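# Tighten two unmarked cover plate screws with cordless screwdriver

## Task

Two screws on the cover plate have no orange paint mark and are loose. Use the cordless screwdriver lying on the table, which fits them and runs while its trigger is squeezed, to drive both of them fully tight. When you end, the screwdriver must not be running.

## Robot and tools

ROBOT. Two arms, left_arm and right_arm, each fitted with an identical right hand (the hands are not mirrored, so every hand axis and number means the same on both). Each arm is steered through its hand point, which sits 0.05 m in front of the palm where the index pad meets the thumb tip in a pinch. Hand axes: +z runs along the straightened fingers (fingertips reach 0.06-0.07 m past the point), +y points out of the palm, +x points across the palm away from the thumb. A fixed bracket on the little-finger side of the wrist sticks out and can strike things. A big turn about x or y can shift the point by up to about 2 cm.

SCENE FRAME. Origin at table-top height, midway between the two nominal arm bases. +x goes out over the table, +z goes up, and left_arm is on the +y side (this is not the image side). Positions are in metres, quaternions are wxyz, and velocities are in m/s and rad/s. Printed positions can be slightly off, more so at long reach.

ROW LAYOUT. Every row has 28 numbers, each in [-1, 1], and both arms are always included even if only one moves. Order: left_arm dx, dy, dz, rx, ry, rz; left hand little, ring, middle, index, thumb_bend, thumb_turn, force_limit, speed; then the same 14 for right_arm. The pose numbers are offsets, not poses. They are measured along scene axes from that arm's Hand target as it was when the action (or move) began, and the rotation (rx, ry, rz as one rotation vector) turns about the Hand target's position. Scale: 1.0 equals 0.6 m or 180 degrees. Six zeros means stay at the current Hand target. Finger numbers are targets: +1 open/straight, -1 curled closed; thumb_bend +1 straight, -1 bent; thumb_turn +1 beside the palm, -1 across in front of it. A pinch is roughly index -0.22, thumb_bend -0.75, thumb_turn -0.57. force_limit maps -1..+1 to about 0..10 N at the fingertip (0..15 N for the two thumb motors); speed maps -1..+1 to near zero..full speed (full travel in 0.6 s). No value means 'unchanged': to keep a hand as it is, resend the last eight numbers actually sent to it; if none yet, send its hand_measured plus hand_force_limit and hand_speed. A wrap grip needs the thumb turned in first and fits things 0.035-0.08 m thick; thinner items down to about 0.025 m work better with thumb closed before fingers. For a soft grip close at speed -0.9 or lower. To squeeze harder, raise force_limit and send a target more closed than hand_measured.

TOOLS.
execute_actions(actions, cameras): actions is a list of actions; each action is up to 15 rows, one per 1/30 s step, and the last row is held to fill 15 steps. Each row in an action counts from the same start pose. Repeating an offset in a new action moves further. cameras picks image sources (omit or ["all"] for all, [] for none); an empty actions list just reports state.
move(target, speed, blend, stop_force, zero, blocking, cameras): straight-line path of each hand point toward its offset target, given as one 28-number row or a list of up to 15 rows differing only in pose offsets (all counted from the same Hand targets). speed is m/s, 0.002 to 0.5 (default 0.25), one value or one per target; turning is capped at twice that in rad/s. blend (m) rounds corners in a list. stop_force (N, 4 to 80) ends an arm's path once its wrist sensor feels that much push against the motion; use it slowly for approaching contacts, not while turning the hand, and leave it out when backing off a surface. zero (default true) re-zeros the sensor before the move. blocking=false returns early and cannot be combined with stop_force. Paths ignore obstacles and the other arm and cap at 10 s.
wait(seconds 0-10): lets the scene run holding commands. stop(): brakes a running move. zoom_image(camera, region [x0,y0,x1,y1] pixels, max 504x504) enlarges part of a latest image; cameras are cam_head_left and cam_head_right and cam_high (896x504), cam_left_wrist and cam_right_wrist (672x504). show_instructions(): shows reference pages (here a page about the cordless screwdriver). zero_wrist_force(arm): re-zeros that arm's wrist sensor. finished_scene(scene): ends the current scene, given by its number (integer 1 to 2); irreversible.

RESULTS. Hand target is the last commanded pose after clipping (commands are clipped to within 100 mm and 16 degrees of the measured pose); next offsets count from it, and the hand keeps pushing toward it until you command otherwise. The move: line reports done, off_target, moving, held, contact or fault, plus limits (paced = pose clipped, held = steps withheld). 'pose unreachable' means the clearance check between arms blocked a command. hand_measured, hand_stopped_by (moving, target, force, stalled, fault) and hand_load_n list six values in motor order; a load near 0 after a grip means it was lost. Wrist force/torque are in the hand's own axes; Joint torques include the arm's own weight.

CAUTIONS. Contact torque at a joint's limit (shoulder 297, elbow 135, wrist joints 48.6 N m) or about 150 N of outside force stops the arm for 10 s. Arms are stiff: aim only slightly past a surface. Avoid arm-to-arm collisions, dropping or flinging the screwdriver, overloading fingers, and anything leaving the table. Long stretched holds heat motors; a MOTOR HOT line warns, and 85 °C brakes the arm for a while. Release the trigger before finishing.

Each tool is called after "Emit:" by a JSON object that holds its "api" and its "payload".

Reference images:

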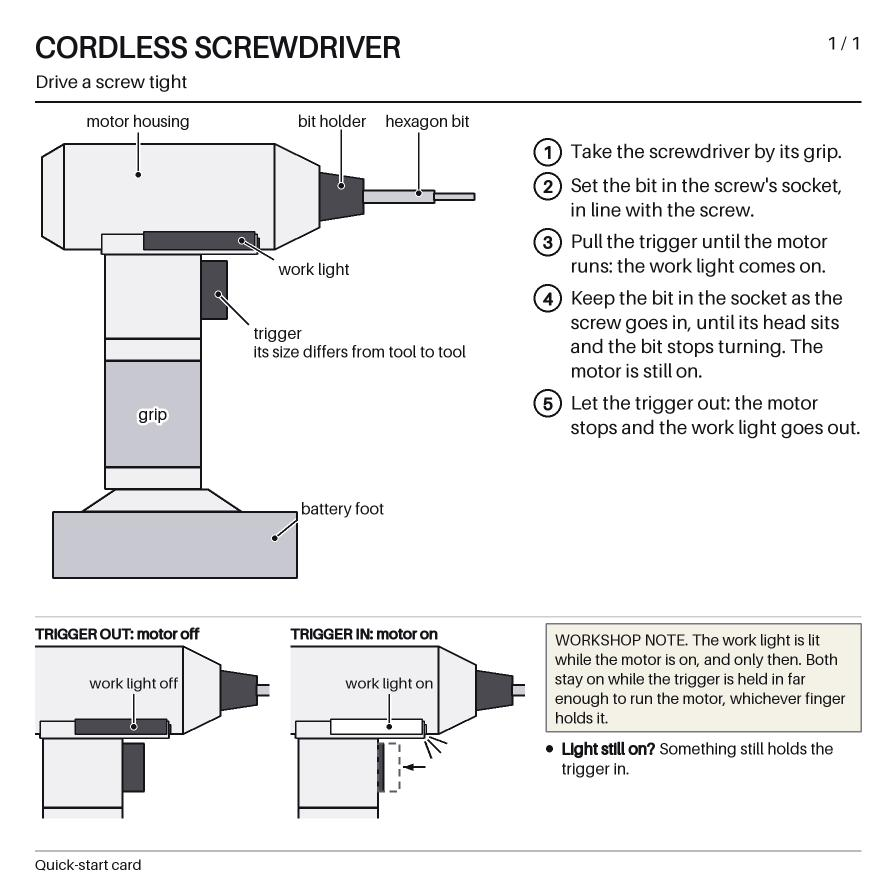

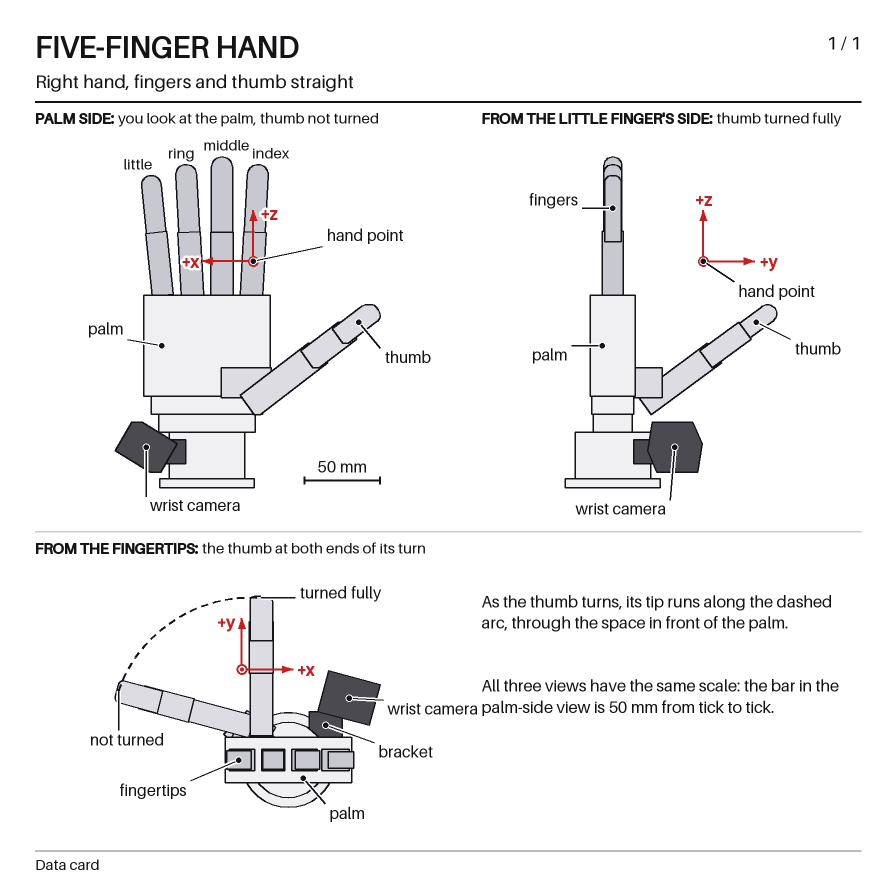

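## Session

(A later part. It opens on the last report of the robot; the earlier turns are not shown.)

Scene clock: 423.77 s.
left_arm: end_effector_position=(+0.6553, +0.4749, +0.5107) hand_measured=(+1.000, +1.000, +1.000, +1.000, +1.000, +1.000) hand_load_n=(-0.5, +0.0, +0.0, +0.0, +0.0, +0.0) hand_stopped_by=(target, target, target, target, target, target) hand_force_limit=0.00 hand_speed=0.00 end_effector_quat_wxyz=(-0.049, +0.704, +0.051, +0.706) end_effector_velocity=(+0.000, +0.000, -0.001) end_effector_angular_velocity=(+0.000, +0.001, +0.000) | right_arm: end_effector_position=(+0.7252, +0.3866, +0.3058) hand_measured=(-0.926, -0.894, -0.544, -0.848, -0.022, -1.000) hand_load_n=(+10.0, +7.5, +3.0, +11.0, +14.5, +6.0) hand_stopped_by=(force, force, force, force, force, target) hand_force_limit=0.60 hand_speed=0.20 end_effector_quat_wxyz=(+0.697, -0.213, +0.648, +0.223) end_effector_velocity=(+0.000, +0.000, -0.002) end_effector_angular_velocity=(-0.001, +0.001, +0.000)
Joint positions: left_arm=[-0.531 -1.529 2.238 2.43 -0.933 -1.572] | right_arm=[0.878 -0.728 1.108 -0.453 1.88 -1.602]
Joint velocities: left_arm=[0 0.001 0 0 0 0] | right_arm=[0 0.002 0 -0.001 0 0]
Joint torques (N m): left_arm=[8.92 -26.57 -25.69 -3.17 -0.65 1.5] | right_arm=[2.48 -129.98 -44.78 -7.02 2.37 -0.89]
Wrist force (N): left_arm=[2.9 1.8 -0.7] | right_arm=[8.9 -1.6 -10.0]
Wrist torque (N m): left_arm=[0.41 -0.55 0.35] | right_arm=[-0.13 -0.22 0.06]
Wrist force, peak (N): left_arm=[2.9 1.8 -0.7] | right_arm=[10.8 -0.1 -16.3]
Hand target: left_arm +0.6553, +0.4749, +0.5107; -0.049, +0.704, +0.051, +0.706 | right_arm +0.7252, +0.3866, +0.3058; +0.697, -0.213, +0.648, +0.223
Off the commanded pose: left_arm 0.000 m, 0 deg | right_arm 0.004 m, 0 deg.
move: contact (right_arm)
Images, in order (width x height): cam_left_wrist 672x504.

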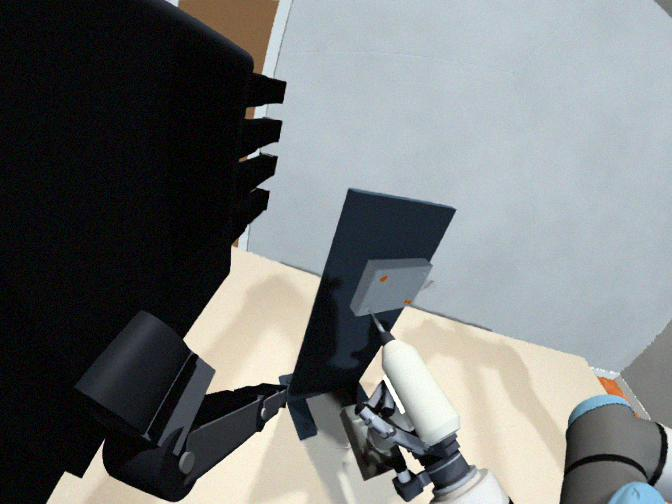

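Emit:
{"api": "zoom_image", "payload": {"camera": "cam_left_wrist", "region": [350, 250, 440, 320]}}

Emit:
{"api": "zoom_image", "payload": {"camera": "cam_left_wrist", "region": [418, 256, 438, 276]}}

Emit:
{"api": "zoom_image", "payload": {"camera": "cam_left_wrist", "region": [374, 268, 394, 288]}}

Scaled by 5.600 from the camera's 672x504 image, which has a finer 960x720 frame.

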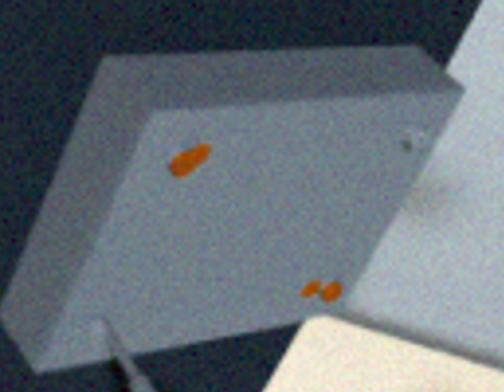

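Scaled by 25.200 from the camera's 672x504 image, which has a finer 960x720 frame.

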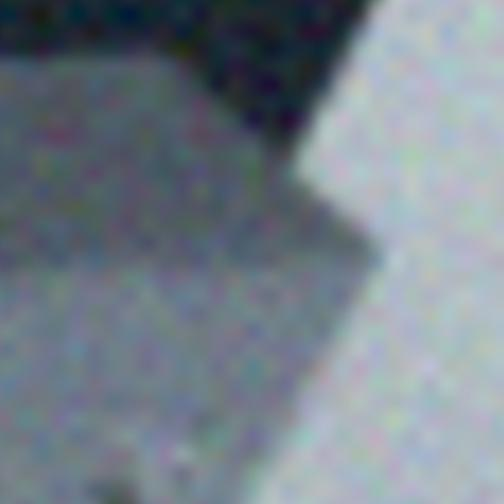

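Scaled by 25.200 from the camera's 672x504 image, which has a finer 960x720 frame.

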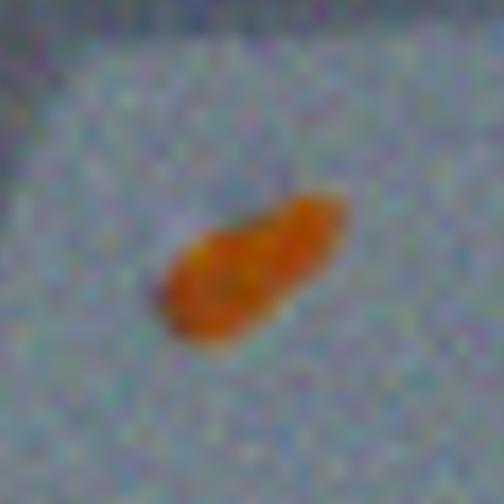

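Emit:
{"api": "zoom_image", "payload": {"camera": "cam_left_wrist", "region": [413, 265, 433, 285]}}

Emit:
{"api": "zoom_image", "payload": {"camera": "cam_left_wrist", "region": [397, 292, 417, 312]}}

Scaled by 25.200 from the camera's 672x504 image, which has a finer 960x720 frame.

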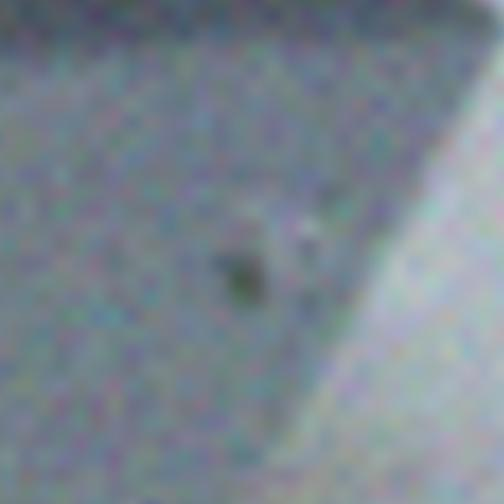

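Scaled by 25.200 from the camera's 672x504 image, which has a finer 960x720 frame.

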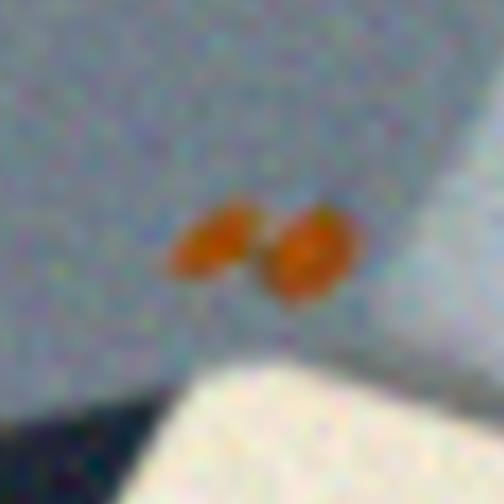

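Emit:
{"api": "move", "payload": {"target": [[0,0,0,0,0,0,1,1,1,1,1,1,0,0,-0.00206,-0.00141,0.0001,0,0,0,-1,-1,-0.96,-0.9,-0.9,-1,0.6,0.2],[0,0,0,0,0,0,1,1,1,1,1,1,0,0,-0.00175,-0.00193,-0.00078,0,0,0,-1,-1,-0.96,-0.9,-0.9,-1,0.6,0.2]], "speed": 0.01, "cameras": []}}

Emit:
{"api": "move", "payload": {"target": [0,0,0,0,0,0,1,1,1,1,1,1,0,0,0.0083,0.0057,-0.0004,0,0,0,-1,-1,-0.96,-0.9,-0.9,-1,0.6,0.2], "speed": 0.003, "stop_force": 4, "cameras": []}}

Scene clock: 425.80 s.
left_arm: end_effector_position=(+0.6553, +0.4749, +0.5107) hand_measured=(+1.000, +1.000, +1.000, +1.000, +1.000, +1.000) hand_load_n=(+0.0, +0.0, +0.0, +0.0, +0.0, +0.0) hand_stopped_by=(target, target, target, target, target, target) hand_force_limit=0.00 hand_speed=0.00 end_effector_quat_wxyz=(-0.049, +0.704, +0.051, +0.706) end_effector_velocity=(+0.000, +0.000, +0.000) end_effector_angular_velocity=(-0.001, -0.001, +0.000) | right_arm: end_effector_position=(+0.7240, +0.3855, +0.3054) hand_measured=(-0.926, -0.894, -0.544, -0.848, -0.022, -1.000) hand_load_n=(+10.0, +7.5, +3.0, +11.5, +14.5, +6.0) hand_stopped_by=(force, force, force, force, force, target) hand_force_limit=0.60 hand_speed=0.20 end_effector_quat_wxyz=(+0.697, -0.213, +0.648, +0.223) end_effector_velocity=(+0.000, +0.000, +0.000) end_effector_angular_velocity=(+0.000, +0.000, +0.000)
Joint positions: left_arm=[-0.531 -1.529 2.238 2.43 -0.933 -1.572] | right_arm=[0.878 -0.731 1.114 -0.456 1.881 -1.602]
Joint velocities: left_arm=[0 0 0 0 0.001 -0.001] | right_arm=[0 0 0 0 0 0]
Joint torques (N m): left_arm=[5.21 -24.88 -26.69 -3.56 -0.11 2.24] | right_arm=[-14.79 -116.69 -44.21 -6.19 -1.57 -1.84]
Wrist force (N): left_arm=[2.6 1.3 -0.6] | right_arm=[7.9 -2.4 -2.8]
Wrist torque (N m): left_arm=[0.33 -0.52 0.32] | right_arm=[-0.38 -0.16 0.04]
Wrist force, peak (N): left_arm=[2.9 1.3 -0.2] | right_arm=[9.4 -1.5 -9.7]
Hand target: left_arm +0.6553, +0.4749, +0.5107; -0.049, +0.704, +0.051, +0.706 | right_arm +0.7241, +0.3855, +0.3053; +0.697, -0.213, +0.648, +0.223
Off the commanded pose: left_arm 0.000 m, 0 deg | right_arm 0.000 m, 0 deg.
move: done
No camera images: "cameras" was empty.

Scene clock: 427.37 s.
left_arm: end_effector_position=(+0.6553, +0.4749, +0.5107) hand_measured=(+1.000, +1.000, +1.000, +1.000, +1.000, +1.000) hand_load_n=(+0.0, +0.0, +0.0, +0.0, +0.0, +0.0) hand_stopped_by=(target, target, target, target, target, target) hand_force_limit=0.00 hand_speed=0.00 end_effector_quat_wxyz=(-0.049, +0.704, +0.051, +0.706) end_effector_velocity=(+0.000, +0.000, +0.000) end_effector_angular_velocity=(+0.000, +0.000, -0.001) | right_arm: end_effector_position=(+0.7254, +0.3863, +0.3053) hand_measured=(-0.926, -0.894, -0.544, -0.848, -0.022, -1.000) hand_load_n=(+10.5, +7.5, +3.0, +11.5, +14.5, +6.0) hand_stopped_by=(force, force, force, force, force, target) hand_force_limit=0.60 hand_speed=0.20 end_effector_quat_wxyz=(+0.697, -0.213, +0.648, +0.223) end_effector_velocity=(+0.000, +0.000, +0.000) end_effector_angular_velocity=(+0.000, +0.000, +0.000)
Joint positions: left_arm=[-0.531 -1.529 2.238 2.43 -0.933 -1.572] | right_arm=[0.877 -0.728 1.109 -0.454 1.88 -1.602]
Joint velocities: left_arm=[-0.001 -0.001 0 0 -0.001 0] | right_arm=[0 0 0 0 0 0]
Joint torques (N m): left_arm=[4 -26.51 -26.57 -3.16 -0.23 1.98] | right_arm=[-6.25 -128.88 -46.37 -6.37 2.25 -0.71]
Wrist force (N): left_arm=[2.4 1.5 -0.3] | right_arm=[9.4 -1.5 -10.0]
Wrist torque (N m): left_arm=[0.35 -0.49 0.32] | right_arm=[-0.25 -0.25 0.07]
Wrist force, peak (N): left_arm=[2.7 1.7 -0.3] | right_arm=[11.3 0.8 -13.4]
Hand target: left_arm +0.6553, +0.4749, +0.5107; -0.049, +0.704, +0.051, +0.706 | right_arm +0.7254, +0.3864, +0.3053; +0.697, -0.214, +0.648, +0.223
Off the commanded pose: left_arm 0.000 m, 0 deg | right_arm 0.004 m, 0 deg.
move: contact (right_arm)
No camera images: "cameras" was empty.

Emit:
{"api": "move", "payload": {"target": [[0,0,0,0,0,0,1,1,1,1,1,1,0,0,-0.00686,-0.00472,0.0003,0,0,0,-1,-1,-0.96,-0.9,-0.9,-1,0.6,0.2],[0,0,0,0,0,0,1,1,1,1,1,1,0,0,0.00068,-0.01566,0.0015,0,0,0,-1,-1,-0.96,-0.9,-0.9,-1,0.6,0.2]], "speed": 0.015, "cameras": ["cam_left_wrist"]}}

Emit:
{"api": "zoom_image", "payload": {"camera": "cam_left_wrist", "region": [358, 298, 378, 318]}}

Emit:
{"api": "move", "payload": {"target": [0,0,0,0,0,0,1,1,1,1,1,1,0,0,0.0151,0.0104,-0.0007,0,0,0,-1,-1,-0.96,-0.9,-0.9,-1,0.6,0.2], "speed": 0.004, "stop_force": 4, "cameras": ["cam_left_wrist"]}}

Emit:
{"api": "zoom_image", "payload": {"camera": "cam_left_wrist", "region": [355, 290, 395, 330]}}

Scene clock: 428.77 s.
left_arm: end_effector_position=(+0.6553, +0.4749, +0.5107) hand_measured=(+1.000, +1.000, +1.000, +1.000, +1.000, +1.000) hand_load_n=(+0.0, +0.0, +0.0, +0.0, +0.0, +0.0) hand_stopped_by=(target, target, target, target, target, target) hand_force_limit=0.00 hand_speed=0.00 end_effector_quat_wxyz=(-0.049, +0.704, +0.051, +0.706) end_effector_velocity=(+0.000, -0.001, +0.000) end_effector_angular_velocity=(+0.000, +0.000, -0.001) | right_arm: end_effector_position=(+0.7259, +0.3768, +0.3062) hand_measured=(-0.926, -0.894, -0.544, -0.848, -0.022, -1.000) hand_load_n=(+10.0, +7.5, +2.5, +11.5, +14.5, +6.0) hand_stopped_by=(force, force, force, force, force, target) hand_force_limit=0.60 hand_speed=0.20 end_effector_quat_wxyz=(+0.696, -0.213, +0.648, +0.223) end_effector_velocity=(+0.000, +0.000, +0.002) end_effector_angular_velocity=(+0.002, -0.001, +0.000)
Joint positions: left_arm=[-0.531 -1.529 2.238 2.43 -0.933 -1.572] | right_arm=[0.871 -0.743 1.135 -0.464 1.874 -1.602]
Joint velocities: left_arm=[-0.001 0 0 0.001 0 -0.001] | right_arm=[0 -0.001 -0.001 0 0 0]
Joint torques (N m): left_arm=[6.09 -23.88 -26.82 -3.19 -0.43 2.29] | right_arm=[4.39 -115.54 -50.1 -5.85 0.36 2.06]
Wrist force (N): left_arm=[2.3 1.2 -0.4] | right_arm=[8.4 -2.3 -2.4]
Wrist torque (N m): left_arm=[0.30 -0.48 0.30] | right_arm=[-0.40 -0.24 0.07]
Wrist force, peak (N): left_arm=[2.5 1.9 -0.5] | right_arm=[10.3 -0.5 -10.7]
Hand target: left_arm +0.6553, +0.4749, +0.5107; -0.049, +0.704, +0.051, +0.706 | right_arm +0.7258, +0.3770, +0.3062; +0.696, -0.213, +0.648, +0.223
Off the commanded pose: left_arm 0.000 m, 0 deg | right_arm 0.000 m, 0 deg.
move: done
Images, in order (width x height): cam_left_wrist 672x504.

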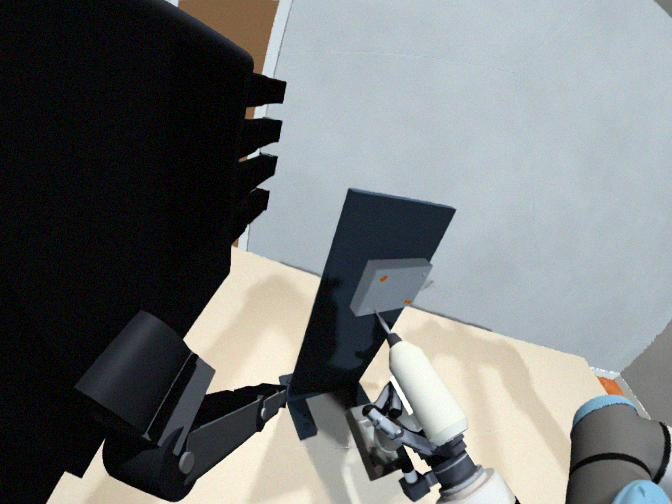

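Scaled by 25.200 from the camera's 672x504 image, which has a finer 960x720 frame.

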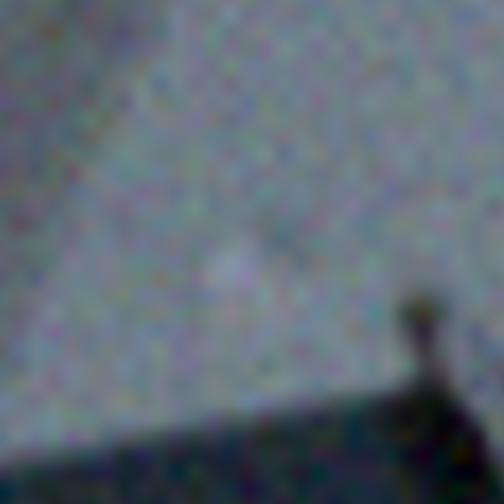

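Scene clock: 432.10 s.
left_arm: end_effector_position=(+0.6553, +0.4749, +0.5107) hand_measured=(+1.000, +1.000, +1.000, +1.000, +1.000, +1.000) hand_load_n=(+0.0, +0.0, +0.0, +0.0, +0.0, +0.0) hand_stopped_by=(target, target, target, target, target, target) hand_force_limit=0.00 hand_speed=0.00 end_effector_quat_wxyz=(-0.049, +0.704, +0.051, +0.706) end_effector_velocity=(+0.000, +0.000, +0.000) end_effector_angular_velocity=(+0.000, -0.001, +0.000) | right_arm: end_effector_position=(+0.7334, +0.3821, +0.3058) hand_measured=(-0.926, -0.894, -0.544, -0.848, -0.022, -1.000) hand_load_n=(+10.0, +7.5, +3.0, +11.0, +14.5, +6.0) hand_stopped_by=(force, force, force, force, force, target) hand_force_limit=0.60 hand_speed=0.20 end_effector_quat_wxyz=(+0.697, -0.213, +0.648, +0.223) end_effector_velocity=(+0.000, +0.000, +0.001) end_effector_angular_velocity=(-0.001, +0.000, +0.000)
Joint positions: left_arm=[-0.531 -1.529 2.238 2.43 -0.933 -1.572] | right_arm=[0.868 -0.729 1.109 -0.453 1.871 -1.601]
Joint velocities: left_arm=[0 0 0 -0.001 0 0.001] | right_arm=[0 -0.001 0 0.001 0 0]
Joint torques (N m): left_arm=[3.8 -26.87 -26.19 -2.65 -0.09 2.29] | right_arm=[0.34 -131.8 -44.57 -7.16 1.37 1.97]
Wrist force (N): left_arm=[2.4 1.2 -0.2] | right_arm=[10.2 -2.1 -7.7]
Wrist torque (N m): left_arm=[0.30 -0.50 0.31] | right_arm=[-0.21 -0.16 0.14]
Wrist force, peak (N): left_arm=[2.9 1.6 -0.3] | right_arm=[12.8 -1.2 -16.6]
Hand target: left_arm +0.6553, +0.4749, +0.5107; -0.049, +0.704, +0.051, +0.706 | right_arm +0.7333, +0.3822, +0.3058; +0.696, -0.213, +0.648, +0.223
Off the commanded pose: left_arm 0.000 m, 0 deg | right_arm 0.002 m, 0 deg.
move: contact (right_arm)
Images, in order (width x height): cam_left_wrist 672x504.

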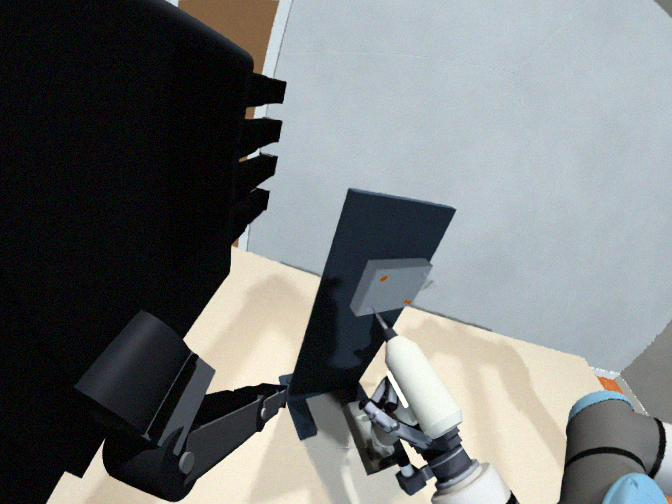

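Scaled by 12.600 from the camera's 672x504 image, which has a finer 960x720 frame.

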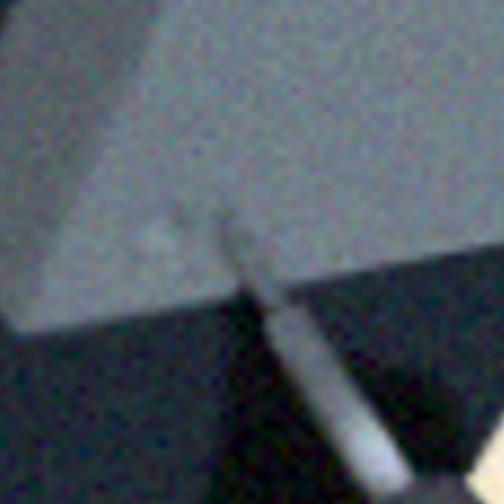

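Emit:
{"api": "move", "payload": {"target": [[0,0,0,0,0,0,1,1,1,1,1,1,0,0,-0.01097,-0.00754,0.0005,0,0,0,-1,-1,-0.96,-0.9,-0.9,-1,0.6,0.2],[0,0,0,0,0,0,1,1,1,1,1,1,0,0,-0.01955,0.00503,0.00079,0,0,0,-1,-1,-0.96,-0.9,-0.9,-1,0.6,0.2]], "speed": 0.02, "cameras": []}}

Emit:
{"api": "move", "payload": {"target": [0,0,0,0,0,0,1,1,1,1,1,1,0,0,0.0124,0.0085,-0.0006,0,0,0,-1,-1,-0.96,-0.9,-0.9,-1,0.6,0.2], "speed": 0.004, "stop_force": 4, "cameras": ["cam_left_wrist"]}}

Emit:
{"api": "zoom_image", "payload": {"camera": "cam_left_wrist", "region": [358, 298, 378, 318]}}

Scene clock: 434.13 s.
left_arm: end_effector_position=(+0.6553, +0.4749, +0.5107) hand_measured=(+1.000, +1.000, +1.000, +1.000, +1.000, +1.000) hand_load_n=(+0.0, +0.0, +0.0, +0.0, +0.0, +0.0) hand_stopped_by=(target, target, target, target, target, target) hand_force_limit=0.00 hand_speed=0.00 end_effector_quat_wxyz=(-0.049, +0.704, +0.051, +0.706) end_effector_velocity=(+0.000, -0.001, +0.000) end_effector_angular_velocity=(+0.001, +0.000, -0.002) | right_arm: end_effector_position=(+0.7215, +0.3853, +0.3063) hand_measured=(-0.926, -0.894, -0.544, -0.848, -0.022, -1.000) hand_load_n=(+10.0, +7.5, +2.5, +11.5, +14.5, +5.5) hand_stopped_by=(force, force, force, force, force, target) hand_force_limit=0.60 hand_speed=0.20 end_effector_quat_wxyz=(+0.696, -0.214, +0.648, +0.223) end_effector_velocity=(+0.000, +0.000, +0.000) end_effector_angular_velocity=(-0.001, +0.000, +0.001)
Joint positions: left_arm=[-0.531 -1.529 2.238 2.43 -0.933 -1.572] | right_arm=[0.88 -0.734 1.117 -0.456 1.883 -1.602]
Joint velocities: left_arm=[-0.001 0 0 0 0 0.001] | right_arm=[0 0 0.001 0 -0.001 0]
Joint torques (N m): left_arm=[8.37 -26.51 -24.66 -2.92 -0.04 2.22] | right_arm=[-11.67 -127.51 -39.98 -4.35 -0.44 -1.69]
Wrist force (N): left_arm=[2.5 1.6 -0.4] | right_arm=[8.2 -2.1 -2.7]
Wrist torque (N m): left_arm=[0.36 -0.50 0.32] | right_arm=[-0.35 -0.21 0.07]
Wrist force, peak (N): left_arm=[2.9 1.9 -0.4] | right_arm=[9.9 -2.0 -8.0]
Hand target: left_arm +0.6553, +0.4749, +0.5107; -0.049, +0.704, +0.051, +0.706 | right_arm +0.7216, +0.3852, +0.3063; +0.696, -0.214, +0.648, +0.223
Off the commanded pose: left_arm 0.000 m, 0 deg | right_arm 0.000 m, 0 deg.
move: done
No camera images: "cameras" was empty.

Scene clock: 436.13 s.
left_arm: end_effector_position=(+0.6553, +0.4749, +0.5107) hand_measured=(+1.000, +1.000, +1.000, +1.000, +1.000, +1.000) hand_load_n=(+0.0, +0.0, +0.0, +0.0, +0.0, +0.0) hand_stopped_by=(target, target, target, target, target, target) hand_force_limit=0.00 hand_speed=0.00 end_effector_quat_wxyz=(-0.049, +0.704, +0.051, +0.706) end_effector_velocity=(+0.000, +0.000, +0.000) end_effector_angular_velocity=(-0.001, +0.000, +0.000) | right_arm: end_effector_position=(+0.7247, +0.3872, +0.3061) hand_measured=(-0.926, -0.894, -0.544, -0.848, -0.022, -1.000) hand_load_n=(+9.5, +7.5, +2.5, +11.5, +14.5, +6.0) hand_stopped_by=(force, force, force, force, force, target) hand_force_limit=0.60 hand_speed=0.20 end_effector_quat_wxyz=(+0.696, -0.214, +0.648, +0.223) end_effector_velocity=(+0.000, +0.000, +0.001) end_effector_angular_velocity=(+0.001, -0.001, +0.000)
Joint positions: left_arm=[-0.531 -1.529 2.238 2.43 -0.933 -1.572] | right_arm=[0.878 -0.728 1.107 -0.452 1.881 -1.602]
Joint velocities: left_arm=[0 0 0 0 0 -0.001] | right_arm=[0 0 0 -0.001 0 0]
Joint torques (N m): left_arm=[5.5 -27.89 -25.27 -2.24 -0.61 2.16] | right_arm=[1.52 -128.27 -45.9 -6.96 1.24 0.67]
Wrist force (N): left_arm=[2.6 1.1 -0.3] | right_arm=[8.9 -2.3 -8.8]
Wrist torque (N m): left_arm=[0.30 -0.52 0.32] | right_arm=[-0.14 -0.23 0.08]
Wrist force, peak (N): left_arm=[2.8 1.8 -0.4] | right_arm=[10.2 -2.1 -16.8]
Hand target: left_arm +0.6553, +0.4749, +0.5107; -0.049, +0.704, +0.051, +0.706 | right_arm +0.7246, +0.3872, +0.3061; +0.696, -0.214, +0.648, +0.223
Off the commanded pose: left_arm 0.000 m, 0 deg | right_arm 0.005 m, 0 deg.
move: contact (right_arm)
Images, in order (width x height): cam_left_wrist 672x504.

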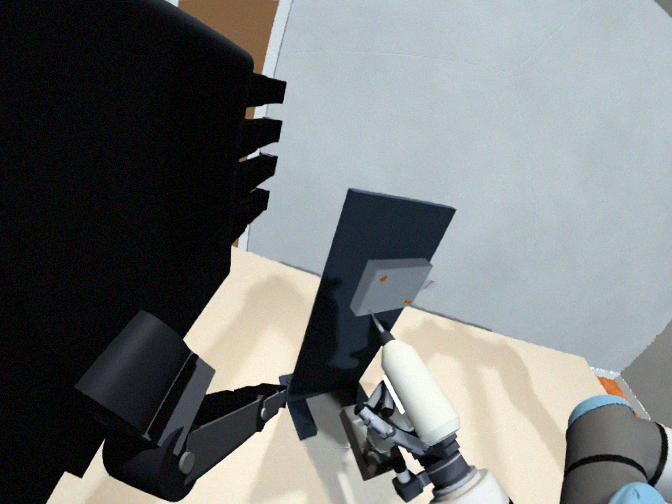

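Scaled by 25.200 from the camera's 672x504 image, which has a finer 960x720 frame.

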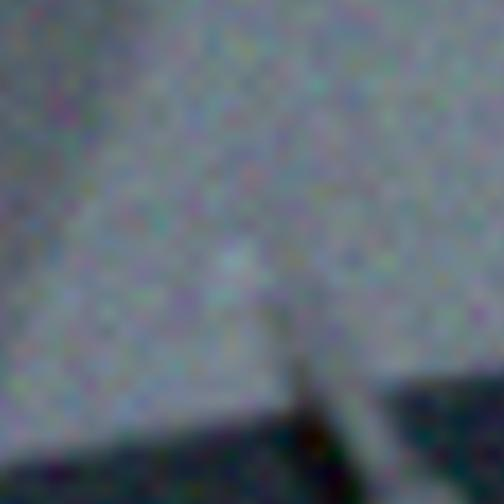

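Emit:
{"api": "move", "payload": {"target": [[0,0,0,0,0,0,1,1,1,1,1,1,0,0,-0.00412,-0.00283,0.0002,0,0,0,-1,-1,-0.96,-0.9,-0.9,-1,0.6,0.2],[0,0,0,0,0,0,1,1,1,1,1,1,0,0,-0.00073,-0.00784,-0.00042,0,0,0,-1,-1,-0.96,-0.9,-0.9,-1,0.6,0.2]], "speed": 0.02, "cameras": []}}

Emit:
{"api": "move", "payload": {"target": [0,0,0,0,0,0,1,1,1,1,1,1,0,0,0.0124,0.0085,-0.0006,0,0,0,-1,-1,-0.96,-0.9,-0.9,-1,0.6,0.2], "speed": 0.004, "stop_force": 4, "cameras": []}}

Scene clock: 437.03 s.
left_arm: end_effector_position=(+0.6553, +0.4749, +0.5107) hand_measured=(+1.000, +1.000, +1.000, +1.000, +1.000, +1.000) hand_load_n=(+0.0, +0.0, +0.0, +0.0, +0.0, +0.0) hand_stopped_by=(target, target, target, target, target, target) hand_force_limit=0.00 hand_speed=0.00 end_effector_quat_wxyz=(-0.049, +0.704, +0.051, +0.706) end_effector_velocity=(+0.000, +0.000, +0.000) end_effector_angular_velocity=(+0.000, +0.000, +0.001) | right_arm: end_effector_position=(+0.7242, +0.3825, +0.3059) hand_measured=(-0.926, -0.894, -0.544, -0.848, -0.022, -1.000) hand_load_n=(+9.5, +7.5, +2.5, +11.0, +14.5, +6.0) hand_stopped_by=(force, force, force, force, force, target) hand_force_limit=0.60 hand_speed=0.20 end_effector_quat_wxyz=(+0.696, -0.214, +0.648, +0.223) end_effector_velocity=(+0.000, +0.000, +0.002) end_effector_angular_velocity=(+0.002, -0.001, +0.000)
Joint positions: left_arm=[-0.531 -1.529 2.238 2.43 -0.933 -1.572] | right_arm=[0.876 -0.736 1.122 -0.459 1.879 -1.602]
Joint velocities: left_arm=[0.001 0 0 0 0 0] | right_arm=[0 -0.001 -0.001 0 0 0]
Joint torques (N m): left_arm=[6.05 -27.04 -23.74 -3.07 -0.1 2.52] | right_arm=[-0.41 -117.71 -50.51 -5.41 0.45 2.35]
Wrist force (N): left_arm=[2.4 1.5 -0.5] | right_arm=[8.3 -2.5 -2.9]
Wrist torque (N m): left_arm=[0.36 -0.50 0.33] | right_arm=[-0.39 -0.21 0.06]
Wrist force, peak (N): left_arm=[2.9 1.5 -0.6] | right_arm=[10.0 -3.1 -10.0]
Hand target: left_arm +0.6553, +0.4749, +0.5107; -0.049, +0.704, +0.051, +0.706 | right_arm +0.7242, +0.3825, +0.3059; +0.696, -0.214, +0.648, +0.223
Off the commanded pose: left_arm 0.000 m, 0 deg | right_arm 0.000 m, 0 deg.
move: done
No camera images: "cameras" was empty.

Scene clock: 438.87 s.
left_arm: end_effector_position=(+0.6553, +0.4749, +0.5107) hand_measured=(+1.000, +1.000, +1.000, +1.000, +1.000, +1.000) hand_load_n=(+0.0, +0.5, +0.0, +0.0, +0.0, +0.0) hand_stopped_by=(target, target, target, target, target, target) hand_force_limit=0.00 hand_speed=0.00 end_effector_quat_wxyz=(-0.049, +0.704, +0.051, +0.706) end_effector_velocity=(+0.000, +0.000, +0.000) end_effector_angular_velocity=(+0.000, +0.000, -0.001) | right_arm: end_effector_position=(+0.7268, +0.3843, +0.3058) hand_measured=(-0.926, -0.894, -0.544, -0.848, -0.022, -1.000) hand_load_n=(+9.5, +7.5, +3.0, +11.5, +14.5, +6.0) hand_stopped_by=(force, force, force, force, force, target) hand_force_limit=0.60 hand_speed=0.20 end_effector_quat_wxyz=(+0.696, -0.214, +0.648, +0.223) end_effector_velocity=(+0.000, +0.000, +0.001) end_effector_angular_velocity=(+0.001, +0.000, +0.000)
Joint positions: left_arm=[-0.531 -1.529 2.238 2.43 -0.933 -1.572] | right_arm=[0.875 -0.731 1.113 -0.455 1.878 -1.602]
Joint velocities: left_arm=[-0.001 0 0 0 -0.001 0.001] | right_arm=[0 -0.001 0 0 0 0]
Joint torques (N m): left_arm=[6.47 -25.95 -23.82 -2.32 -0.19 2.08] | right_arm=[2.68 -129.77 -43.03 -6.82 1.22 1.75]
Wrist force (N): left_arm=[2.4 1.4 -0.5] | right_arm=[8.7 -2.1 -6.7]
Wrist torque (N m): left_arm=[0.35 -0.49 0.32] | right_arm=[-0.15 -0.25 0.09]
Wrist force, peak (N): left_arm=[2.9 1.7 -0.5] | right_arm=[9.8 -2.4 -15.8]
Hand target: left_arm +0.6553, +0.4749, +0.5107; -0.049, +0.704, +0.051, +0.706 | right_arm +0.7268, +0.3843, +0.3057; +0.696, -0.214, +0.648, +0.223
Off the commanded pose: left_arm 0.000 m, 0 deg | right_arm 0.006 m, 0 deg.
move: contact (right_arm)
No camera images: "cameras" was empty.

Emit:
{"api": "move", "payload": {"target": [[0,0,0,0,0,0,1,1,1,1,1,1,0,0,-0.00412,-0.00283,0.0002,0,0,0,-1,-1,-0.96,-0.9,-0.9,-1,0.6,0.2],[0,0,0,0,0,0,1,1,1,1,1,1,0,0,-0.0026,-0.00503,0.00044,0,0,0,-1,-1,-0.96,-0.9,-0.9,-1,0.6,0.2]], "speed": 0.02, "cameras": []}}

Emit:
{"api": "move", "payload": {"target": [0,0,0,0,0,0,1,1,1,1,1,1,0,0,0.0124,0.0085,-0.0006,0,0,0,-1,-1,-0.96,-0.9,-0.9,-1,0.6,0.2], "speed": 0.004, "stop_force": 4, "cameras": []}}

Scene clock: 439.77 s.
left_arm: end_effector_position=(+0.6553, +0.4749, +0.5107) hand_measured=(+1.000, +1.000, +1.000, +1.000, +1.000, +1.000) hand_load_n=(+0.0, +0.0, +0.0, +0.0, +0.0, +0.0) hand_stopped_by=(target, target, target, target, target, target) hand_force_limit=0.00 hand_speed=0.00 end_effector_quat_wxyz=(-0.049, +0.704, +0.051, +0.706) end_effector_velocity=(+0.000, -0.001, +0.000) end_effector_angular_velocity=(+0.000, +0.000, -0.002) | right_arm: end_effector_position=(+0.7251, +0.3813, +0.3060) hand_measured=(-0.926, -0.894, -0.544, -0.848, -0.022, -1.000) hand_load_n=(+9.5, +7.5, +2.5, +11.0, +14.5, +6.0) hand_stopped_by=(force, force, force, force, force, target) hand_force_limit=0.60 hand_speed=0.20 end_effector_quat_wxyz=(+0.696, -0.214, +0.648, +0.223) end_effector_velocity=(+0.000, +0.000, -0.002) end_effector_angular_velocity=(-0.002, +0.001, +0.001)
Joint positions: left_arm=[-0.531 -1.529 2.238 2.43 -0.933 -1.572] | right_arm=[0.874 -0.737 1.124 -0.459 1.877 -1.602]
Joint velocities: left_arm=[-0.001 0 0 -0.001 0 0.001] | right_arm=[0 0.001 0 0.002 -0.001 0]
Joint torques (N m): left_arm=[8.56 -27.3 -25.06 -2.92 0.02 2.44] | right_arm=[-7.2 -118.29 -47.12 -6.35 -0.36 1.96]
Wrist force (N): left_arm=[2.6 1.4 -0.5] | right_arm=[8.0 -2.6 -2.8]
Wrist torque (N m): left_arm=[0.35 -0.52 0.33] | right_arm=[-0.42 -0.17 0.04]
Wrist force, peak (N): left_arm=[2.7 1.5 -0.3] | right_arm=[9.1 -2.3 -7.6]
Hand target: left_arm +0.6553, +0.4749, +0.5107; -0.049, +0.704, +0.051, +0.706 | right_arm +0.7252, +0.3813, +0.3060; +0.696, -0.214, +0.648, +0.223
Off the commanded pose: left_arm 0.000 m, 0 deg | right_arm 0.000 m, 0 deg.
move: done
No camera images: "cameras" was empty.

Scene clock: 442.60 s.
left_arm: end_effector_position=(+0.6553, +0.4749, +0.5107) hand_measured=(+1.000, +1.000, +1.000, +1.000, +1.000, +1.000) hand_load_n=(+0.0, +0.0, +0.0, +0.0, +0.0, +0.0) hand_stopped_by=(target, target, target, target, target, target) hand_force_limit=0.00 hand_speed=0.00 end_effector_quat_wxyz=(-0.049, +0.704, +0.051, +0.706) end_effector_velocity=(+0.000, +0.000, +0.001) end_effector_angular_velocity=(+0.000, -0.001, +0.000) | right_arm: end_effector_position=(+0.7311, +0.3853, +0.3057) hand_measured=(-0.926, -0.894, -0.544, -0.848, -0.022, -1.000) hand_load_n=(+9.5, +7.5, +2.5, +11.5, +15.0, +6.0) hand_stopped_by=(force, force, force, force, force, target) hand_force_limit=0.60 hand_speed=0.20 end_effector_quat_wxyz=(+0.696, -0.214, +0.648, +0.223) end_effector_velocity=(+0.000, +0.000, +0.000) end_effector_angular_velocity=(-0.001, +0.000, +0.000)
Joint positions: left_arm=[-0.531 -1.529 2.238 2.43 -0.933 -1.572] | right_arm=[0.872 -0.726 1.104 -0.451 1.875 -1.602]
Joint velocities: left_arm=[0 -0.001 0 0 0 0.001] | right_arm=[0 0 0 0.001 0 0]
Joint torques (N m): left_arm=[6.26 -25.04 -23.35 -1.99 -0.39 2.08] | right_arm=[0.11 -131.62 -45.98 -7.48 1.29 2.02]
Wrist force (N): left_arm=[2.3 1.2 -0.2] | right_arm=[10.3 -1.9 -8.9]
Wrist torque (N m): left_arm=[0.30 -0.48 0.31] | right_arm=[-0.14 -0.11 0.14]
Wrist force, peak (N): left_arm=[3.0 1.5 -0.2] | right_arm=[13.1 -1.5 -18.3]
Hand target: left_arm +0.6553, +0.4749, +0.5107; -0.049, +0.704, +0.051, +0.706 | right_arm +0.7310, +0.3853, +0.3057; +0.696, -0.214, +0.648, +0.223
Off the commanded pose: left_arm 0.000 m, 0 deg | right_arm 0.002 m, 0 deg.
move: contact (right_arm)
No camera images: "cameras" was empty.

Emit:
{"api": "move", "payload": {"target": [[0,0,0,0,0,0,1,1,1,1,1,1,0,0,-0.01097,-0.00754,0.0005,0,0,0,-1,-1,-0.96,-0.9,-0.9,-1,0.6,0.2],[0,0,0,0,0,0,1,1,1,1,1,1,0,0,-0.01851,0.0034,-0.0007,0,0,0,-1,-1,-0.96,-0.9,-0.9,-1,0.6,0.2]], "speed": 0.02, "cameras": []}}

Emit:
{"api": "move", "payload": {"target": [0,0,0,0,0,0,1,1,1,1,1,1,0,0,0.0124,0.0085,-0.0006,0,0,0,-1,-1,-0.96,-0.9,-0.9,-1,0.6,0.2], "speed": 0.004, "stop_force": 4, "cameras": []}}

Scene clock: 443.90 s.
left_arm: end_effector_position=(+0.6553, +0.4749, +0.5107) hand_measured=(+1.000, +1.000, +1.000, +1.000, +1.000, +1.000) hand_load_n=(+0.0, +0.0, +0.0, +0.0, +0.0, +0.0) hand_stopped_by=(target, target, target, target, target, target) hand_force_limit=0.00 hand_speed=0.00 end_effector_quat_wxyz=(-0.049, +0.704, +0.051, +0.706) end_effector_velocity=(+0.000, +0.000, +0.000) end_effector_angular_velocity=(-0.001, +0.000, +0.000) | right_arm: end_effector_position=(+0.7198, +0.3875, +0.3053) hand_measured=(-0.926, -0.894, -0.544, -0.848, -0.022, -1.000) hand_load_n=(+9.5, +7.5, +2.5, +11.5, +14.5, +6.0) hand_stopped_by=(force, force, force, force, force, target) hand_force_limit=0.60 hand_speed=0.20 end_effector_quat_wxyz=(+0.696, -0.214, +0.648, +0.223) end_effector_velocity=(+0.000, +0.000, -0.001) end_effector_angular_velocity=(-0.001, +0.001, +0.001)
Joint positions: left_arm=[-0.531 -1.529 2.238 2.43 -0.933 -1.572] | right_arm=[0.882 -0.731 1.114 -0.456 1.885 -1.602]
Joint velocities: left_arm=[0 0 0 0 0 -0.001] | right_arm=[0 0 0.001 0 -0.001 0]
Joint torques (N m): left_arm=[5.69 -28.19 -22.02 -2.2 -0.55 1.96] | right_arm=[-12.23 -128.02 -41.34 -3.74 -0.44 -1.72]
Wrist force (N): left_arm=[2.1 1.3 -0.4] | right_arm=[8.0 -2.3 -2.6]
Wrist torque (N m): left_arm=[0.32 -0.45 0.30] | right_arm=[-0.39 -0.17 0.04]
Wrist force, peak (N): left_arm=[2.7 1.8 -0.8] | right_arm=[10.1 -2.0 -9.5]
Hand target: left_arm +0.6553, +0.4749, +0.5107; -0.049, +0.704, +0.051, +0.706 | right_arm +0.7199, +0.3873, +0.3053; +0.696, -0.214, +0.648, +0.223
Off the commanded pose: left_arm 0.000 m, 0 deg | right_arm 0.000 m, 0 deg.
move: done
No camera images: "cameras" was empty.

Scene clock: 445.90 s.
left_arm: end_effector_position=(+0.6553, +0.4749, +0.5107) hand_measured=(+1.000, +1.000, +1.000, +1.000, +1.000, +1.000) hand_load_n=(+0.0, +0.0, +0.0, +0.0, +0.0, +0.0) hand_stopped_by=(target, target, target, target, target, target) hand_force_limit=0.00 hand_speed=0.00 end_effector_quat_wxyz=(-0.049, +0.704, +0.051, +0.706) end_effector_velocity=(+0.000, +0.000, +0.000) end_effector_angular_velocity=(+0.001, +0.000, -0.001) | right_arm: end_effector_position=(+0.7231, +0.3894, +0.3052) hand_measured=(-0.926, -0.894, -0.544, -0.848, -0.022, -1.000) hand_load_n=(+10.0, +7.5, +2.5, +11.5, +15.0, +6.0) hand_stopped_by=(force, force, force, force, force, target) hand_force_limit=0.60 hand_speed=0.20 end_effector_quat_wxyz=(+0.696, -0.214, +0.648, +0.223) end_effector_velocity=(+0.000, +0.000, +0.000) end_effector_angular_velocity=(+0.001, +0.000, +0.000)
Joint positions: left_arm=[-0.531 -1.529 2.238 2.43 -0.933 -1.572] | right_arm=[0.881 -0.725 1.104 -0.451 1.884 -1.602]
Joint velocities: left_arm=[0 0 0 0 -0.001 0.001] | right_arm=[0 0 0 0 0 0]
Joint torques (N m): left_arm=[3.85 -27.11 -22.28 -2.6 -0.61 2.08] | right_arm=[2.3 -130.62 -42.56 -6.76 1.17 0.79]
Wrist force (N): left_arm=[2.7 1.6 -0.4] | right_arm=[8.1 -2.2 -6.0]
Wrist torque (N m): left_arm=[0.37 -0.54 0.35] | right_arm=[-0.28 -0.23 0.04]
Wrist force, peak (N): left_arm=[2.7 1.6 -0.4] | right_arm=[7.8 -1.8 -12.0]
Hand target: left_arm +0.6553, +0.4749, +0.5107; -0.049, +0.704, +0.051, +0.706 | right_arm +0.7230, +0.3895, +0.3052; +0.696, -0.214, +0.648, +0.223
Off the commanded pose: left_arm 0.000 m, 0 deg | right_arm 0.005 m, 0 deg.
move: contact (right_arm)
No camera images: "cameras" was empty.

Emit:
{"api": "move", "payload": {"target": [[0,0,0,0,0,0,1,1,1,1,1,1,0,0,-0.00412,-0.00283,0.0002,0,0,0,-1,-1,-0.96,-0.9,-0.9,-1,0.6,0.2],[0,0,0,0,0,0,1,1,1,1,1,1,0,0,-0.00556,-0.00078,-0.00002,0,0,0,-1,-1,-0.96,-0.9,-0.9,-1,0.6,0.2]], "speed": 0.02, "cameras": []}}

Emit:
{"api": "move", "payload": {"target": [0,0,0,0,0,0,1,1,1,1,1,1,0,0,0.0124,0.0085,-0.0006,0,0,0,-1,-1,-0.96,-0.9,-0.9,-1,0.6,0.2], "speed": 0.004, "stop_force": 4, "cameras": []}}

Scene clock: 446.80 s.
left_arm: end_effector_position=(+0.6553, +0.4749, +0.5107) hand_measured=(+1.000, +1.000, +1.000, +1.000, +1.000, +1.000) hand_load_n=(+0.0, +0.0, +0.0, +0.0, +0.0, +0.0) hand_stopped_by=(target, target, target, target, target, target) hand_force_limit=0.00 hand_speed=0.00 end_effector_quat_wxyz=(-0.049, +0.704, +0.051, +0.706) end_effector_velocity=(+0.000, +0.000, +0.000) end_effector_angular_velocity=(+0.001, +0.001, -0.001) | right_arm: end_effector_position=(+0.7196, +0.3891, +0.3052) hand_measured=(-0.926, -0.894, -0.544, -0.848, -0.022, -1.000) hand_load_n=(+10.0, +7.5, +2.5, +11.0, +15.0, +6.0) hand_stopped_by=(force, force, force, force, force, target) hand_force_limit=0.60 hand_speed=0.20 end_effector_quat_wxyz=(+0.697, -0.214, +0.648, +0.223) end_effector_velocity=(+0.000, +0.000, +0.000) end_effector_angular_velocity=(+0.000, +0.000, -0.001)
Joint positions: left_arm=[-0.531 -1.529 2.238 2.43 -0.933 -1.572] | right_arm=[0.883 -0.729 1.11 -0.454 1.886 -1.603]
Joint velocities: left_arm=[0 0 0 0.001 0 0.001] | right_arm=[0 0 0 0.001 0 0]
Joint torques (N m): left_arm=[8.44 -28.4 -22.13 -2.17 -0.29 1.92] | right_arm=[2.39 -119.81 -45.66 -1.9 0.65 -2.11]
Wrist force (N): left_arm=[2.4 1.6 -0.2] | right_arm=[8.0 -2.1 -2.6]
Wrist torque (N m): left_arm=[0.35 -0.49 0.32] | right_arm=[-0.37 -0.18 0.06]
Wrist force, peak (N): left_arm=[2.8 1.8 -0.2] | right_arm=[8.3 -2.4 -5.8]
Hand target: left_arm +0.6553, +0.4749, +0.5107; -0.049, +0.704, +0.051, +0.706 | right_arm +0.7197, +0.3890, +0.3051; +0.696, -0.214, +0.648, +0.223
Off the commanded pose: left_arm 0.000 m, 0 deg | right_arm 0.000 m, 0 deg.
move: done
No camera images: "cameras" was empty.

Scene clock: 448.63 s.
left_arm: end_effector_position=(+0.6553, +0.4749, +0.5107) hand_measured=(+1.000, +1.000, +1.000, +1.000, +1.000, +1.000) hand_load_n=(+0.0, +0.0, +0.0, +0.0, +0.0, +0.0) hand_stopped_by=(target, target, target, target, target, target) hand_force_limit=0.00 hand_speed=0.00 end_effector_quat_wxyz=(-0.049, +0.704, +0.051, +0.706) end_effector_velocity=(+0.000, +0.001, +0.000) end_effector_angular_velocity=(+0.001, +0.000, +0.000) | right_arm: end_effector_position=(+0.7224, +0.3908, +0.3050) hand_measured=(-0.926, -0.894, -0.544, -0.848, -0.022, -1.000) hand_load_n=(+10.0, +7.5, +3.0, +11.0, +15.0, +6.0) hand_stopped_by=(force, force, force, force, force, target) hand_force_limit=0.60 hand_speed=0.20 end_effector_quat_wxyz=(+0.696, -0.214, +0.648, +0.223) end_effector_velocity=(+0.000, +0.000, +0.003) end_effector_angular_velocity=(+0.002, -0.001, +0.000)
Joint positions: left_arm=[-0.531 -1.529 2.238 2.43 -0.933 -1.572] | right_arm=[0.882 -0.724 1.101 -0.45 1.885 -1.602]
Joint velocities: left_arm=[0.001 0 0 0 -0.001 0.001] | right_arm=[0 -0.002 0 -0.001 0 0]
Joint torques (N m): left_arm=[7.54 -28.19 -22.09 -2.07 -0.6 2] | right_arm=[1.74 -130.98 -41.79 -6.64 1.22 -0.34]
Wrist force (N): left_arm=[2.3 1.5 -0.3] | right_arm=[7.6 -2.1 -5.4]
Wrist torque (N m): left_arm=[0.35 -0.47 0.31] | right_arm=[-0.29 -0.28 0.02]
Wrist force, peak (N): left_arm=[2.9 1.6 -0.3] | right_arm=[6.8 -1.8 -11.0]
Hand target: left_arm +0.6553, +0.4749, +0.5107; -0.049, +0.704, +0.051, +0.706 | right_arm +0.7223, +0.3908, +0.3050; +0.696, -0.214, +0.648, +0.223
Off the commanded pose: left_arm 0.000 m, 0 deg | right_arm 0.006 m, 0 deg.
move: contact (right_arm)
No camera images: "cameras" was empty.

Emit:
{"api": "move", "payload": {"target": [[0,0,0,0,0,0,1,1,1,1,1,1,0,0,-0.00412,-0.00283,0.0002,0,0,0,-1,-1,-0.96,-0.9,-0.9,-1,0.6,0.2],[0,0,0,0,0,0,1,1,1,1,1,1,0,0,-0.0060,-0.0001,-0.0001,0,0,0,-1,-1,-0.96,-0.9,-0.9,-1,0.6,0.2]], "speed": 0.02, "cameras": []}}

Emit:
{"api": "move", "payload": {"target": [0,0,0,0,0,0,1,1,1,1,1,1,0,0,0.0124,0.0085,-0.0006,0,0,0,-1,-1,-0.96,-0.9,-0.9,-1,0.6,0.2], "speed": 0.004, "stop_force": 4, "cameras": ["cam_left_wrist"]}}

Emit:
{"api": "zoom_image", "payload": {"camera": "cam_left_wrist", "region": [355, 290, 395, 330]}}

Scene clock: 449.53 s.
left_arm: end_effector_position=(+0.6553, +0.4749, +0.5107) hand_measured=(+1.000, +1.000, +1.000, +1.000, +1.000, +1.000) hand_load_n=(+0.0, +0.0, +0.0, +0.0, +0.0, +0.0) hand_stopped_by=(target, target, target, target, target, target) hand_force_limit=0.00 hand_speed=0.00 end_effector_quat_wxyz=(-0.049, +0.704, +0.051, +0.706) end_effector_velocity=(+0.000, +0.001, +0.000) end_effector_angular_velocity=(+0.001, -0.001, +0.001) | right_arm: end_effector_position=(+0.7187, +0.3908, +0.3050) hand_measured=(-0.926, -0.894, -0.544, -0.848, -0.022, -1.000) hand_load_n=(+10.0, +7.5, +3.0, +11.0, +14.5, +5.5) hand_stopped_by=(force, force, force, force, force, target) hand_force_limit=0.60 hand_speed=0.20 end_effector_quat_wxyz=(+0.697, -0.214, +0.648, +0.223) end_effector_velocity=(+0.000, +0.000, +0.000) end_effector_angular_velocity=(+0.000, +0.000, +0.000)
Joint positions: left_arm=[-0.531 -1.529 2.238 2.43 -0.933 -1.572] | right_arm=[0.885 -0.726 1.106 -0.453 1.888 -1.603]
Joint velocities: left_arm=[0.001 -0.001 0 0 0 0.001] | right_arm=[0 0 0 0.001 0 0]
Joint torques (N m): left_arm=[7.9 -29.9 -21.67 -1.96 -0.22 2.38] | right_arm=[0.78 -121.9 -44.25 -1.9 0.47 -1.98]
Wrist force (N): left_arm=[2.3 1.8 -0.4] | right_arm=[7.8 -2.6 -2.8]
Wrist torque (N m): left_arm=[0.40 -0.47 0.32] | right_arm=[-0.42 -0.14 0.02]
Wrist force, peak (N): left_arm=[2.5 1.9 -0.5] | right_arm=[7.6 -2.2 -5.7]
Hand target: left_arm +0.6553, +0.4749, +0.5107; -0.049, +0.704, +0.051, +0.706 | right_arm +0.7187, +0.3907, +0.3050; +0.696, -0.214, +0.648, +0.223
Off the commanded pose: left_arm 0.000 m, 0 deg | right_arm 0.000 m, 0 deg.
move: done
No camera images: "cameras" was empty.

Scene clock: 452.27 s.
left_arm: end_effector_position=(+0.6553, +0.4749, +0.5107) hand_measured=(+1.000, +1.000, +1.000, +1.000, +1.000, +1.000) hand_load_n=(+0.0, +0.0, +0.0, +0.0, +0.0, +0.0) hand_stopped_by=(target, target, target, target, target, target) hand_force_limit=0.00 hand_speed=0.00 end_effector_quat_wxyz=(-0.049, +0.704, +0.051, +0.706) end_effector_velocity=(+0.000, +0.000, +0.001) end_effector_angular_velocity=(-0.002, -0.002, +0.000) | right_arm: end_effector_position=(+0.7243, +0.3945, +0.3047) hand_measured=(-0.926, -0.894, -0.544, -0.848, -0.022, -1.000) hand_load_n=(+10.0, +7.5, +3.0, +11.0, +15.0, +6.0) hand_stopped_by=(force, force, force, force, force, target) hand_force_limit=0.60 hand_speed=0.20 end_effector_quat_wxyz=(+0.697, -0.214, +0.648, +0.223) end_effector_velocity=(+0.000, +0.000, +0.000) end_effector_angular_velocity=(+0.001, +0.000, +0.000)
Joint positions: left_arm=[-0.531 -1.529 2.238 2.43 -0.933 -1.572] | right_arm=[0.883 -0.716 1.088 -0.444 1.886 -1.603]
Joint velocities: left_arm=[0 0 0 -0.001 0.001 -0.001] | right_arm=[0 0 0 0 0 0]
Joint torques (N m): left_arm=[4.58 -27.7 -22.45 -2.3 -0.29 1.92] | right_arm=[1.33 -133.52 -45.85 -7.63 1.34 1.75]
Wrist force (N): left_arm=[2.7 1.5 -0.4] | right_arm=[10.8 -1.8 -9.8]
Wrist torque (N m): left_arm=[0.36 -0.54 0.34] | right_arm=[-0.09 -0.14 0.17]
Wrist force, peak (N): left_arm=[2.5 1.8 -0.6] | right_arm=[13.4 -1.4 -18.7]
Hand target: left_arm +0.6553, +0.4749, +0.5107; -0.049, +0.704, +0.051, +0.706 | right_arm +0.7243, +0.3945, +0.3047; +0.696, -0.214, +0.648, +0.223
Off the commanded pose: left_arm 0.000 m, 0 deg | right_arm 0.002 m, 0 deg.
move: contact (right_arm)
Images, in order (width x height): cam_left_wrist 672x504.

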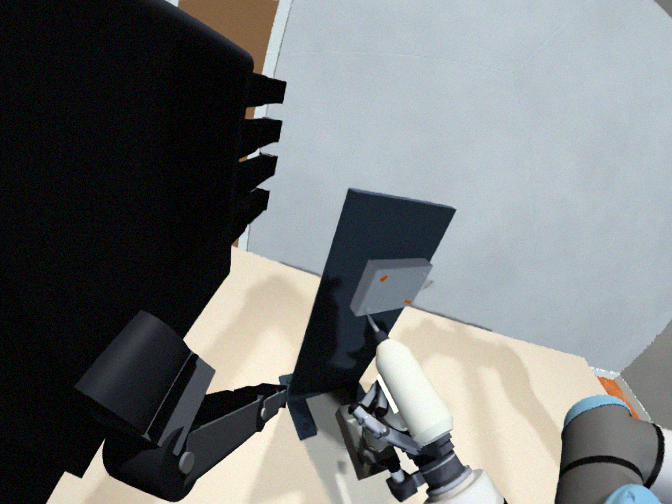

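Scaled by 12.600 from the camera's 672x504 image, which has a finer 960x720 frame.

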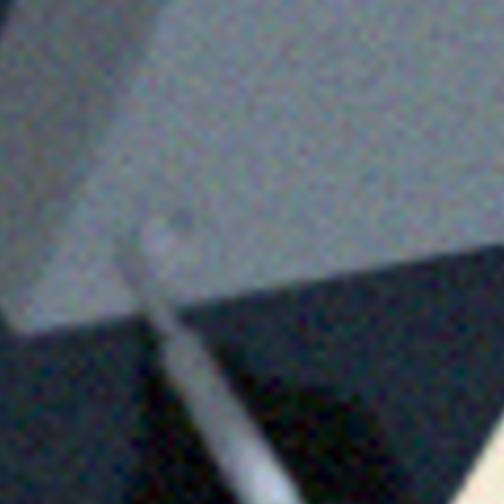

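Emit:
{"api": "move", "payload": {"target": [[0,0,0,0,0,0,1,1,1,1,1,1,0,0,-0.01097,-0.00754,0.0005,0,0,0,-1,-1,-0.96,-0.9,-0.9,-1,0.6,0.2],[0,0,0,0,0,0,1,1,1,1,1,1,0,0,-0.00541,-0.0152,0.00687,0,0,0,-1,-1,-0.96,-0.9,-0.9,-1,0.6,0.2]], "speed": 0.02, "cameras": []}}

Emit:
{"api": "move", "payload": {"target": [0,0,0,0,0,0,1,1,1,1,1,1,0,0,0.0151,0.0104,-0.0007,0,0,0,-1,-1,-0.96,-0.9,-0.9,-1,0.6,0.2], "speed": 0.004, "stop_force": 4, "cameras": []}}

Scene clock: 453.47 s.
left_arm: end_effector_position=(+0.6553, +0.4749, +0.5107) hand_measured=(+1.000, +1.000, +1.000, +1.000, +1.000, +1.000) hand_load_n=(+0.0, +0.0, +0.0, +0.0, +0.0, +0.0) hand_stopped_by=(target, target, target, target, target, target) hand_force_limit=0.00 hand_speed=0.00 end_effector_quat_wxyz=(-0.049, +0.704, +0.051, +0.706) end_effector_velocity=(+0.000, +0.001, +0.000) end_effector_angular_velocity=(-0.001, +0.000, +0.002) | right_arm: end_effector_position=(+0.7211, +0.3853, +0.3089) hand_measured=(-0.926, -0.894, -0.544, -0.848, -0.022, -1.000) hand_load_n=(+10.0, +7.5, +2.5, +11.0, +14.5, +6.0) hand_stopped_by=(force, force, force, force, force, target) hand_force_limit=0.60 hand_speed=0.20 end_effector_quat_wxyz=(+0.696, -0.214, +0.648, +0.223) end_effector_velocity=(+0.000, +0.000, -0.002) end_effector_angular_velocity=(+0.000, +0.000, +0.000)
Joint positions: left_arm=[-0.531 -1.529 2.238 2.43 -0.933 -1.572] | right_arm=[0.88 -0.736 1.116 -0.453 1.883 -1.602]
Joint velocities: left_arm=[0.001 0 0 0 0.001 -0.001] | right_arm=[0 0.002 0 -0.001 0 0]
Joint torques (N m): left_arm=[6.18 -28.64 -22.45 -1.67 -0.47 2.07] | right_arm=[4.14 -111.54 -49.6 -2.29 0.55 2.11]
Wrist force (N): left_arm=[2.5 1.2 -0.4] | right_arm=[8.1 -2.1 -2.9]
Wrist torque (N m): left_arm=[0.30 -0.51 0.32] | right_arm=[-0.33 -0.18 0.06]
Wrist force, peak (N): left_arm=[2.7 1.8 -0.7] | right_arm=[10.5 -1.8 -9.8]
Hand target: left_arm +0.6553, +0.4749, +0.5107; -0.049, +0.704, +0.051, +0.706 | right_arm +0.7210, +0.3854, +0.3088; +0.696, -0.214, +0.648, +0.223
Off the commanded pose: left_arm 0.000 m, 0 deg | right_arm 0.000 m, 0 deg.
move: done
No camera images: "cameras" was empty.

Scene clock: 456.60 s.
left_arm: end_effector_position=(+0.6553, +0.4749, +0.5107) hand_measured=(+1.000, +1.000, +1.000, +1.000, +1.000, +1.000) hand_load_n=(+0.0, +0.0, +0.0, +0.0, +0.0, +0.0) hand_stopped_by=(target, target, target, target, target, target) hand_force_limit=0.00 hand_speed=0.00 end_effector_quat_wxyz=(-0.049, +0.704, +0.051, +0.706) end_effector_velocity=(+0.000, +0.000, +0.000) end_effector_angular_velocity=(+0.000, +0.000, -0.001) | right_arm: end_effector_position=(+0.7279, +0.3901, +0.3085) hand_measured=(-0.926, -0.894, -0.544, -0.848, -0.022, -1.000) hand_load_n=(+12.0, +8.0, +2.5, +10.0, +15.0, +5.5) hand_stopped_by=(force, force, force, force, force, target) hand_force_limit=0.60 hand_speed=0.20 end_effector_quat_wxyz=(+0.696, -0.214, +0.648, +0.223) end_effector_velocity=(+0.000, +0.000, +0.001) end_effector_angular_velocity=(+0.001, -0.001, +0.000)
Joint positions: left_arm=[-0.531 -1.529 2.238 2.43 -0.933 -1.572] | right_arm=[0.877 -0.723 1.093 -0.443 1.88 -1.602]
Joint velocities: left_arm=[0 0 0 0 -0.001 0] | right_arm=[0 -0.001 0 -0.001 0 0]
Joint torques (N m): left_arm=[2.89 -26.91 -23.02 -1.33 -0.27 2.04] | right_arm=[5.84 -124.65 -42.95 -5.22 0.89 1.64]
Wrist force (N): left_arm=[2.4 1.2 -0.5] | right_arm=[6.1 -3.7 -5.8]
Wrist torque (N m): left_arm=[0.31 -0.48 0.30] | right_arm=[-0.16 -0.39 -0.01]
Wrist force, peak (N): left_arm=[2.7 1.7 -0.5] | right_arm=[5.9 -4.1 -11.3]
Hand target: left_arm +0.6553, +0.4749, +0.5107; -0.049, +0.704, +0.051, +0.706 | right_arm +0.7279, +0.3901, +0.3085; +0.696, -0.214, +0.648, +0.223
Off the commanded pose: left_arm 0.000 m, 0 deg | right_arm 0.003 m, 0 deg.
move: contact (right_arm)
No camera images: "cameras" was empty.


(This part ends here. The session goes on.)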